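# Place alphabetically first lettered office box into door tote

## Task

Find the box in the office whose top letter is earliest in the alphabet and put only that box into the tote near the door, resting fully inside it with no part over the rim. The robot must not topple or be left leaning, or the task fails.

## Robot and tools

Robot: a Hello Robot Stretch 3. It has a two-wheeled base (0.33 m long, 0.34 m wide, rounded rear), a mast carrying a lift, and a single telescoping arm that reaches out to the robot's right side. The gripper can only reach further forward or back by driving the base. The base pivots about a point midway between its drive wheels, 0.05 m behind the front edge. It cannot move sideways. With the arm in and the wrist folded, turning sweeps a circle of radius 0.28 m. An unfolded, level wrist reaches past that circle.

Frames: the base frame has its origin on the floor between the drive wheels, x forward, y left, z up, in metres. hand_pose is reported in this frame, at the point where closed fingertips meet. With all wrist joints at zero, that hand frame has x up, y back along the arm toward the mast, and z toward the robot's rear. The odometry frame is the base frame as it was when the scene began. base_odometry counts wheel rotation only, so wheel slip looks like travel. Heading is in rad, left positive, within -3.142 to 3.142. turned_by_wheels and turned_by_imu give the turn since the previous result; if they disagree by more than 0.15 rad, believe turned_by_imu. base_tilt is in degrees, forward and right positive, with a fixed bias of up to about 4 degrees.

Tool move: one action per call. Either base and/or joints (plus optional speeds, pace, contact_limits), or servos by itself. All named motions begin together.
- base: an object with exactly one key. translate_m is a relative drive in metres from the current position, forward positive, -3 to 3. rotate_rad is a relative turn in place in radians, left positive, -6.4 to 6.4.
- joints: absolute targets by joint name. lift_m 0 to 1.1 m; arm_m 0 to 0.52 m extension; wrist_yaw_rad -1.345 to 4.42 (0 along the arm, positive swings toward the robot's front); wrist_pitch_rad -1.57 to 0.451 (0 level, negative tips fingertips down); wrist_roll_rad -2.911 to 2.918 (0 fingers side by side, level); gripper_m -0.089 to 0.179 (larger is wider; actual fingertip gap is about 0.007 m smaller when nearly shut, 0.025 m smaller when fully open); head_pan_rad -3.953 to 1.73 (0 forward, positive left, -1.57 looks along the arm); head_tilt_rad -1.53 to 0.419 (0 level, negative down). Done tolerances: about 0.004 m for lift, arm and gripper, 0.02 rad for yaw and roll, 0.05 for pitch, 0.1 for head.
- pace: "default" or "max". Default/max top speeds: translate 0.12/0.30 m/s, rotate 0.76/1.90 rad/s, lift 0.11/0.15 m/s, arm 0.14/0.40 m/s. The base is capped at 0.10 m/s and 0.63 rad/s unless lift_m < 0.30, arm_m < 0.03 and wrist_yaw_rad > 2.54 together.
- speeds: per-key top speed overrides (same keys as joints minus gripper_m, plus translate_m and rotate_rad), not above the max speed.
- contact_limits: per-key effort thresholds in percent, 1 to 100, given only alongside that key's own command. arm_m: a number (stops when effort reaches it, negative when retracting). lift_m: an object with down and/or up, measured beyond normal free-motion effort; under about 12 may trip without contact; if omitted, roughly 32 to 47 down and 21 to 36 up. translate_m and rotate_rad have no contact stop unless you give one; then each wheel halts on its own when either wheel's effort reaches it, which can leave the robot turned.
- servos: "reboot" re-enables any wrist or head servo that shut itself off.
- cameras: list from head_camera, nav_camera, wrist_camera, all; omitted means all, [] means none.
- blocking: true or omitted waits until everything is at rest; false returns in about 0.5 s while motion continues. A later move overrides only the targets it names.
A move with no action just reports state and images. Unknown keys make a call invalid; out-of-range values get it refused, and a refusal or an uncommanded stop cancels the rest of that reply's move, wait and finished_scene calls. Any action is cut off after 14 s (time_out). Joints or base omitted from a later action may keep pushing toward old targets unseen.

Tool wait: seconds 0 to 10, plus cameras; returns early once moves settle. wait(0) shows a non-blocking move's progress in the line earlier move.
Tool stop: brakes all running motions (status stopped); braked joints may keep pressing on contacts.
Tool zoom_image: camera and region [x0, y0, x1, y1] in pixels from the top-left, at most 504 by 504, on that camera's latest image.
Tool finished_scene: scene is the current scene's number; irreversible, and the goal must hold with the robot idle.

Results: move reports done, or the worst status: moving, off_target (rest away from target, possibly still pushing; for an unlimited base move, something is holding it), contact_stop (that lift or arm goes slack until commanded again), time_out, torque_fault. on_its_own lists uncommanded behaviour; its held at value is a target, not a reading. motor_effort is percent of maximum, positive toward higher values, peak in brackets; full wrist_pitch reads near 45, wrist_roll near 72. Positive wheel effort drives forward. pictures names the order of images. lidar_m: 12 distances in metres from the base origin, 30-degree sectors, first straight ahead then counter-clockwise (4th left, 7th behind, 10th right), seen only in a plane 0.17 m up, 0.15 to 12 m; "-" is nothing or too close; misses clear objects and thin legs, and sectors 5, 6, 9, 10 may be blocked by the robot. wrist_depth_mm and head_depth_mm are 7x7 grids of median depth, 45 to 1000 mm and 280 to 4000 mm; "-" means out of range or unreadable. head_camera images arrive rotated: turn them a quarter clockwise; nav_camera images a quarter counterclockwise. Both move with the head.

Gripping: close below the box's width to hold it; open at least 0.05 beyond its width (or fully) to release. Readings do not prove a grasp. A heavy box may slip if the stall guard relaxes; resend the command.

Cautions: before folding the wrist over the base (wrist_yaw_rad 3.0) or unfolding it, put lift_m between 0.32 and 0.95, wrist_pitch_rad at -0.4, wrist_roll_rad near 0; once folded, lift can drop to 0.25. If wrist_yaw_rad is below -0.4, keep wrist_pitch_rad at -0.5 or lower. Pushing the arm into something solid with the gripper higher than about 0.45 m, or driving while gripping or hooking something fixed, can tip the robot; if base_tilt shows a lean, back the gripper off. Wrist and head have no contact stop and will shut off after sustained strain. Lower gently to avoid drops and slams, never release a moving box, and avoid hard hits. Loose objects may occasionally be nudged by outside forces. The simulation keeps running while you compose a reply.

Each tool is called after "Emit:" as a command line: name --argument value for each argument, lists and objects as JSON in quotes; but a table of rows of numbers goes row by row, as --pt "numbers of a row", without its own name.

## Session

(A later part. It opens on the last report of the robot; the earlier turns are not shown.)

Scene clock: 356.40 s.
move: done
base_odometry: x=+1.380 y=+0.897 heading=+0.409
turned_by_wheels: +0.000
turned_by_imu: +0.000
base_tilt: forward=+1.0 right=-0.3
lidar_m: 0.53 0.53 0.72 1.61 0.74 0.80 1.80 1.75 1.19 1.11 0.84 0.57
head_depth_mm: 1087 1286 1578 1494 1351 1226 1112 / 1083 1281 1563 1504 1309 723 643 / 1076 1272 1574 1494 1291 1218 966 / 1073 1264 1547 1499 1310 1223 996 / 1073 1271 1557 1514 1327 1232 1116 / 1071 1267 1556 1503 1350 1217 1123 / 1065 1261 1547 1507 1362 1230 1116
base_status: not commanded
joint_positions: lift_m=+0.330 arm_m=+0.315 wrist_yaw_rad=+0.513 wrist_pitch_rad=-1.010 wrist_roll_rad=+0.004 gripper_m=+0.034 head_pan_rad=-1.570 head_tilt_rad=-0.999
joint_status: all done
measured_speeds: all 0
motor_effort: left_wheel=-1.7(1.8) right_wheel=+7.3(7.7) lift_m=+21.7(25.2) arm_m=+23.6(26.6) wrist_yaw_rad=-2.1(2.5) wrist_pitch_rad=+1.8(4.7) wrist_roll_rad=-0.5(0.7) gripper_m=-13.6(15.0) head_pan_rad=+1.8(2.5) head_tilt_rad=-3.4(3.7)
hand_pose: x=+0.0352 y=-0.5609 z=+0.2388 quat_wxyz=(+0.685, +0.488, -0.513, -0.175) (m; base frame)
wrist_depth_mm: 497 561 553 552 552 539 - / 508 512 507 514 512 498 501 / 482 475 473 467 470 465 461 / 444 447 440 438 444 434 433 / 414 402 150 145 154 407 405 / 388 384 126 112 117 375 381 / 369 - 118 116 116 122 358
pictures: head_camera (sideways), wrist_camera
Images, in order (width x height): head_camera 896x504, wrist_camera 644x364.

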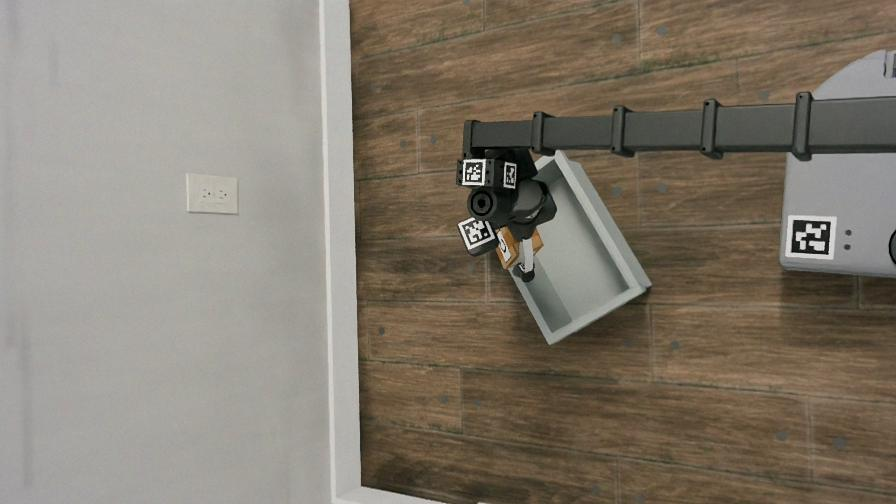

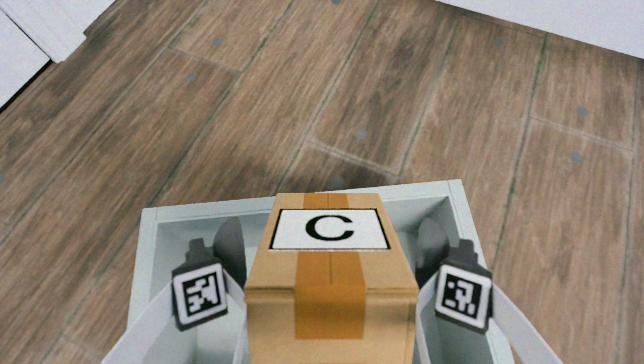

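Emit:
move --joints '{"arm_m": 0.298, "lift_m": 0.2}' --speeds '{"lift_m": 0.09}' --cameras '[]'

Emit:
move --joints '{"lift_m": 0.13}' --speeds '{"lift_m": 0.04}' --contact_limits '{"lift_m": {"down": 16}}' --cameras '["wrist_camera"]'

Scene clock: 373.57 s.
move: done
base_odometry: x=+1.380 y=+0.897 heading=+0.409
turned_by_wheels: +0.000
turned_by_imu: +0.001
base_tilt: forward=+1.0 right=-0.3
lidar_m: 0.53 0.53 0.72 1.61 0.74 0.81 1.80 1.75 1.19 1.11 0.84 0.57
head_depth_mm: 1083 1292 1575 1491 1346 1226 1121 / 1079 1290 1566 1513 1324 1195 956 / 1074 1271 1562 1507 983 1200 955 / 1080 1271 1562 1496 1278 1230 987 / 1070 1268 1571 1506 1330 1229 1113 / 1071 1260 1547 1508 1352 1230 1121 / 1062 1266 1536 1512 1352 1225 1122
base_status: not commanded
joint_positions: lift_m=+0.200 arm_m=+0.298 wrist_yaw_rad=+0.513 wrist_pitch_rad=-1.011 wrist_roll_rad=+0.004 gripper_m=+0.034 head_pan_rad=-1.570 head_tilt_rad=-0.999
joint_status: all done
measured_speeds: all 0
motor_effort: left_wheel=-1.6(1.8) right_wheel=+7.5(7.9) lift_m=+22.0(23.2) arm_m=-17.0(26.1) wrist_yaw_rad=-1.9(2.4) wrist_pitch_rad=+1.6(2.2) wrist_roll_rad=-0.3(0.7) gripper_m=-14.3(15.1) head_pan_rad=+1.0(1.8) head_tilt_rad=-5.4(5.4)
hand_pose: x=+0.0352 y=-0.5439 z=+0.1088 quat_wxyz=(+0.685, +0.488, -0.513, -0.175) (m; base frame)
wrist_depth_mm: 386 383 384 381 378 375 371 / 354 355 352 354 349 350 345 / 189 201 207 211 221 223 316 / - 238 262 261 278 - 296 / - - 148 145 146 - 280 / - - 126 112 117 120 - / - - 118 116 116 - -
pictures: none
No camera images: "cameras" was empty.

Scene clock: 375.80 s.
move: done
base_odometry: x=+1.380 y=+0.897 heading=+0.409
turned_by_wheels: +0.000
turned_by_imu: +0.000
base_tilt: forward=+0.9 right=-0.4
lidar_m: 0.53 0.53 0.72 1.61 0.74 0.80 1.80 1.76 1.19 1.11 0.84 0.57
head_depth_mm: 1076 1287 1584 1499 1338 1222 1120 / 1087 1281 1569 1511 1342 1223 970 / 1083 1264 1565 1498 1045 1198 957 / 1073 1272 1561 1504 1289 1223 988 / 1074 1270 1562 1513 1324 1222 1117 / 1067 1261 1542 1510 1343 1230 1126 / 1075 1263 1547 1511 1349 1227 1121
base_status: not commanded
joint_positions: lift_m=+0.130 arm_m=+0.298 wrist_yaw_rad=+0.513 wrist_pitch_rad=-1.009 wrist_roll_rad=+0.003 gripper_m=+0.034 head_pan_rad=-1.570 head_tilt_rad=-0.999
joint_status: all done
measured_speeds: all 0
motor_effort: left_wheel=-1.5(1.8) right_wheel=+7.0(7.8) lift_m=+20.1(24.4) arm_m=-7.6(17.2) wrist_yaw_rad=-2.1(2.8) wrist_pitch_rad=+1.4(2.1) wrist_roll_rad=-0.2(0.7) gripper_m=-14.3(15.2) head_pan_rad=+0.2(1.4) head_tilt_rad=-4.8(5.3)
contact_limits: lift_m down 16 (down: maximum 72; up: maximum 65)
hand_pose: x=+0.0354 y=-0.5443 z=+0.0390 quat_wxyz=(+0.685, +0.487, -0.513, -0.175) (m; base frame)
wrist_depth_mm: 128 130 135 138 142 149 150 / 152 154 163 165 174 180 - / 178 192 200 207 213 215 - / - - - 167 - - - / - - 147 133 138 - - / - 193 125 111 119 188 - / - 179 127 120 127 178 -
pictures: wrist_camera
Images, in order (width x height): wrist_camera 644x364.

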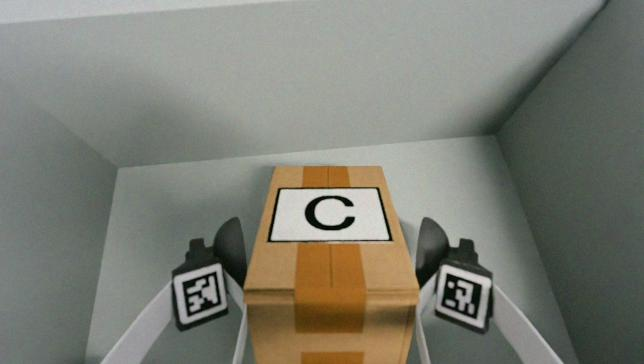

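Emit:
move --joints '{"lift_m": 0.112}' --speeds '{"lift_m": 0.04}' --contact_limits '{"lift_m": {"down": 16}}' --cameras '["wrist_camera"]'

Scene clock: 379.33 s.
move: done
base_odometry: x=+1.380 y=+0.897 heading=+0.409
turned_by_wheels: +0.000
turned_by_imu: +0.001
base_tilt: forward=+0.9 right=-0.1
lidar_m: 0.53 0.53 0.72 1.61 0.74 0.81 1.79 1.75 1.19 1.11 0.84 0.57
head_depth_mm: 1085 1291 1582 1500 1346 1217 1122 / 1084 1276 1585 1488 1350 1220 966 / 1079 1271 1574 1521 1057 1191 952 / 1079 1264 1578 1495 1294 1222 991 / 1074 1267 1568 1519 1331 1223 1119 / 1069 1265 1547 1508 1362 1222 1124 / 1067 1267 1555 1511 1357 1220 1118
base_status: not commanded
joint_positions: lift_m=+0.112 arm_m=+0.298 wrist_yaw_rad=+0.513 wrist_pitch_rad=-1.009 wrist_roll_rad=+0.003 gripper_m=+0.034 head_pan_rad=-1.570 head_tilt_rad=-0.999
joint_status: all done
measured_speeds: all 0
motor_effort: left_wheel=-1.6(1.7) right_wheel=+7.3(7.6) lift_m=+20.8(22.0) arm_m=+7.0(7.0) wrist_yaw_rad=-1.7(2.5) wrist_pitch_rad=+1.1(1.7) wrist_roll_rad=-0.3(0.6) gripper_m=-13.8(15.1) head_pan_rad=+0.0(1.4) head_tilt_rad=-4.5(6.2)
contact_limits: lift_m down 16 (down: maximum 72; up: maximum 65)
hand_pose: x=+0.0354 y=-0.5443 z=+0.0211 quat_wxyz=(+0.685, +0.487, -0.513, -0.175) (m; base frame)
wrist_depth_mm: 127 132 134 139 142 149 150 / 153 154 163 166 173 180 - / 178 191 190 161 202 207 - / - - - 139 143 195 - / - 189 149 123 128 188 - / - 178 126 112 115 174 - / - 164 164 140 165 122 166
pictures: wrist_camera
Images, in order (width x height): wrist_camera 644x364.

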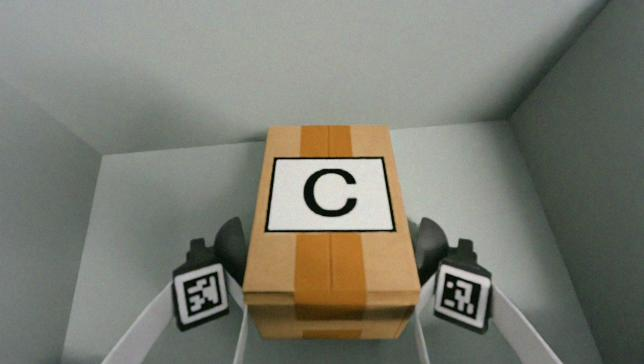

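Emit:
move --joints '{"lift_m": 0.103}' --speeds '{"lift_m": 0.04}' --contact_limits '{"lift_m": {"down": 18}}' --cameras '["wrist_camera"]'

Scene clock: 386.87 s.
move: done
base_odometry: x=+1.380 y=+0.897 heading=+0.409
turned_by_wheels: +0.000
turned_by_imu: +0.000
base_tilt: forward=+1.0 right=-0.3
lidar_m: 0.53 0.53 0.72 1.61 0.74 0.81 1.79 1.75 1.19 1.11 0.84 0.57
head_depth_mm: 1083 1289 1578 1505 1341 1220 1118 / 1082 1281 1576 1493 1353 1221 967 / 1079 1280 1569 1498 1060 1192 957 / 1080 1276 1568 1509 1297 1222 996 / 1081 1275 1562 1509 1324 1224 1128 / 1076 1263 1551 1509 1355 1230 1122 / 1068 1260 1540 1517 1352 1224 1126
base_status: not commanded
joint_positions: lift_m=+0.103 arm_m=+0.298 wrist_yaw_rad=+0.512 wrist_pitch_rad=-0.999 wrist_roll_rad=+0.003 gripper_m=+0.034 head_pan_rad=-1.570 head_tilt_rad=-1.000
joint_status: all done
measured_speeds: all 0
motor_effort: left_wheel=-1.5(1.8) right_wheel=+7.4(7.8) lift_m=+7.1(21.1) arm_m=+22.4(22.6) wrist_yaw_rad=-1.7(2.2) wrist_pitch_rad=-0.5(1.7) wrist_roll_rad=-0.4(0.6) gripper_m=-14.3(15.0) head_pan_rad=-0.1(1.5) head_tilt_rad=-5.5(6.6)
contact_limits: lift_m down 18 (down: maximum 72; up: maximum 65)
hand_pose: x=+0.0364 y=-0.5462 z=+0.0132 quat_wxyz=(+0.686, +0.485, -0.515, -0.172) (m; base frame)
wrist_depth_mm: 125 128 134 136 139 145 147 / 148 151 161 163 169 178 - / 174 187 186 153 194 205 - / - 195 194 135 190 193 - / - 185 149 121 126 182 - / 173 173 125 113 114 168 - / 162 158 160 158 159 156 160
pictures: wrist_camera
Images, in order (width x height): wrist_camera 644x364.

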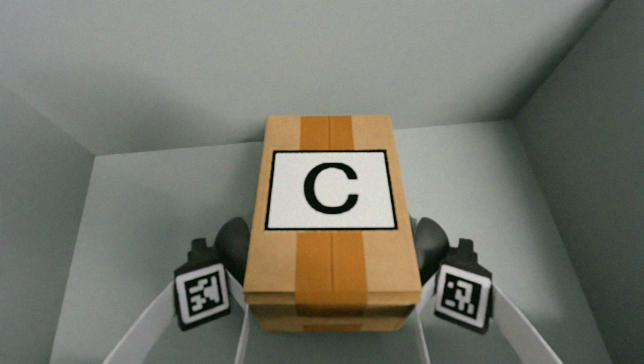

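Emit:
move --joints '{"gripper_m": 0.12}' --cameras '[]'

Emit:
move --joints '{"lift_m": 0.35}' --cameras '["wrist_camera"]'

Scene clock: 391.70 s.
move: done
base_odometry: x=+1.380 y=+0.897 heading=+0.409
turned_by_wheels: +0.000
turned_by_imu: +0.001
base_tilt: forward=+1.2 right=-0.2
lidar_m: 0.53 0.53 0.73 1.62 0.74 0.80 1.79 1.76 1.19 1.11 0.84 0.57
head_depth_mm: 1093 1280 1572 1498 1341 1214 1117 / 1085 1278 1570 1493 1346 1217 967 / 1081 1273 1559 1508 1059 1183 953 / 1078 1266 1564 1511 1290 1222 991 / 1076 1265 1552 1515 1329 1220 1114 / 1067 1270 1564 1504 1348 1228 1122 / 1079 1261 1541 1507 1360 1222 1126
base_status: not commanded
joint_positions: lift_m=+0.103 arm_m=+0.298 wrist_yaw_rad=+0.504 wrist_pitch_rad=-0.987 wrist_roll_rad=+0.004 gripper_m=+0.120 head_pan_rad=-1.570 head_tilt_rad=-1.000
joint_status: all done
measured_speeds: all 0
motor_effort: left_wheel=-1.8(1.8) right_wheel=+8.2(8.5) lift_m=+27.6(27.8) arm_m=+9.8(27.8) wrist_yaw_rad=+6.0(6.5) wrist_pitch_rad=-2.8(3.3) wrist_roll_rad=-0.3(0.6) gripper_m=+1.6(95.5) head_pan_rad=-1.1(2.2) head_tilt_rad=-5.5(6.6)
contact_limits: lift_m down 18 (down: maximum 72; up: maximum 65)
hand_pose: x=+0.0369 y=-0.5493 z=+0.0147 quat_wxyz=(+0.686, +0.479, -0.521, -0.170) (m; base frame)
wrist_depth_mm: - 125 132 135 139 144 144 / 145 149 156 163 167 176 - / 172 183 185 154 196 203 - / - 196 195 143 191 193 - / - 185 184 133 177 183 - / 173 125 129 124 127 126 - / - 158 159 159 160 129 156
pictures: none
No camera images: "cameras" was empty.

Scene clock: 394.77 s.
move: done
base_odometry: x=+1.380 y=+0.897 heading=+0.409
turned_by_wheels: +0.000
turned_by_imu: +0.001
base_tilt: forward=+0.9 right=-0.2
lidar_m: 0.53 0.53 0.72 1.62 0.74 0.80 1.80 1.75 1.19 1.11 0.84 0.58
head_depth_mm: 1092 1285 1591 1498 1343 1214 1109 / 1080 1274 1566 1505 1291 693 624 / 1079 1255 1571 1492 1282 1230 970 / 1070 1274 1571 1492 1302 1219 991 / 1071 1273 1560 1510 1333 1221 1125 / 1078 1260 1554 1505 1351 1232 1120 / 1065 1259 1557 1518 1365 1230 1124
base_status: not commanded
joint_positions: lift_m=+0.350 arm_m=+0.298 wrist_yaw_rad=+0.507 wrist_pitch_rad=-1.006 wrist_roll_rad=+0.004 gripper_m=+0.120 head_pan_rad=-1.570 head_tilt_rad=-1.000
joint_status: all done
measured_speeds: all 0
motor_effort: left_wheel=-1.7(1.9) right_wheel=+7.7(8.3) lift_m=+29.3(33.0) arm_m=-23.2(23.7) wrist_yaw_rad=+3.6(5.9) wrist_pitch_rad=+1.1(2.7) wrist_roll_rad=-0.4(0.8) gripper_m=+0.3(1.9) head_pan_rad=-2.1(3.0) head_tilt_rad=-5.5(6.5)
hand_pose: x=+0.0351 y=-0.5452 z=+0.2594 quat_wxyz=(+0.684, +0.485, -0.515, -0.176) (m; base frame)
wrist_depth_mm: 487 597 590 579 576 580 - / 528 542 546 534 531 532 525 / 505 504 493 493 489 491 484 / 467 469 465 474 462 459 455 / 433 434 352 374 378 423 425 / 410 124 - 359 - 125 398 / 391 122 - - - 121 378
pictures: wrist_camera
Images, in order (width x height): wrist_camera 644x364.

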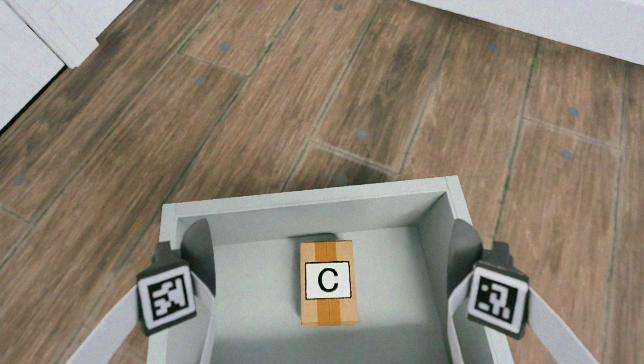

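The box marked C is lying flat in the tote, so I'm ending the scene.

Emit:
finished_scene --scene 2

The scene is finished: the task was done.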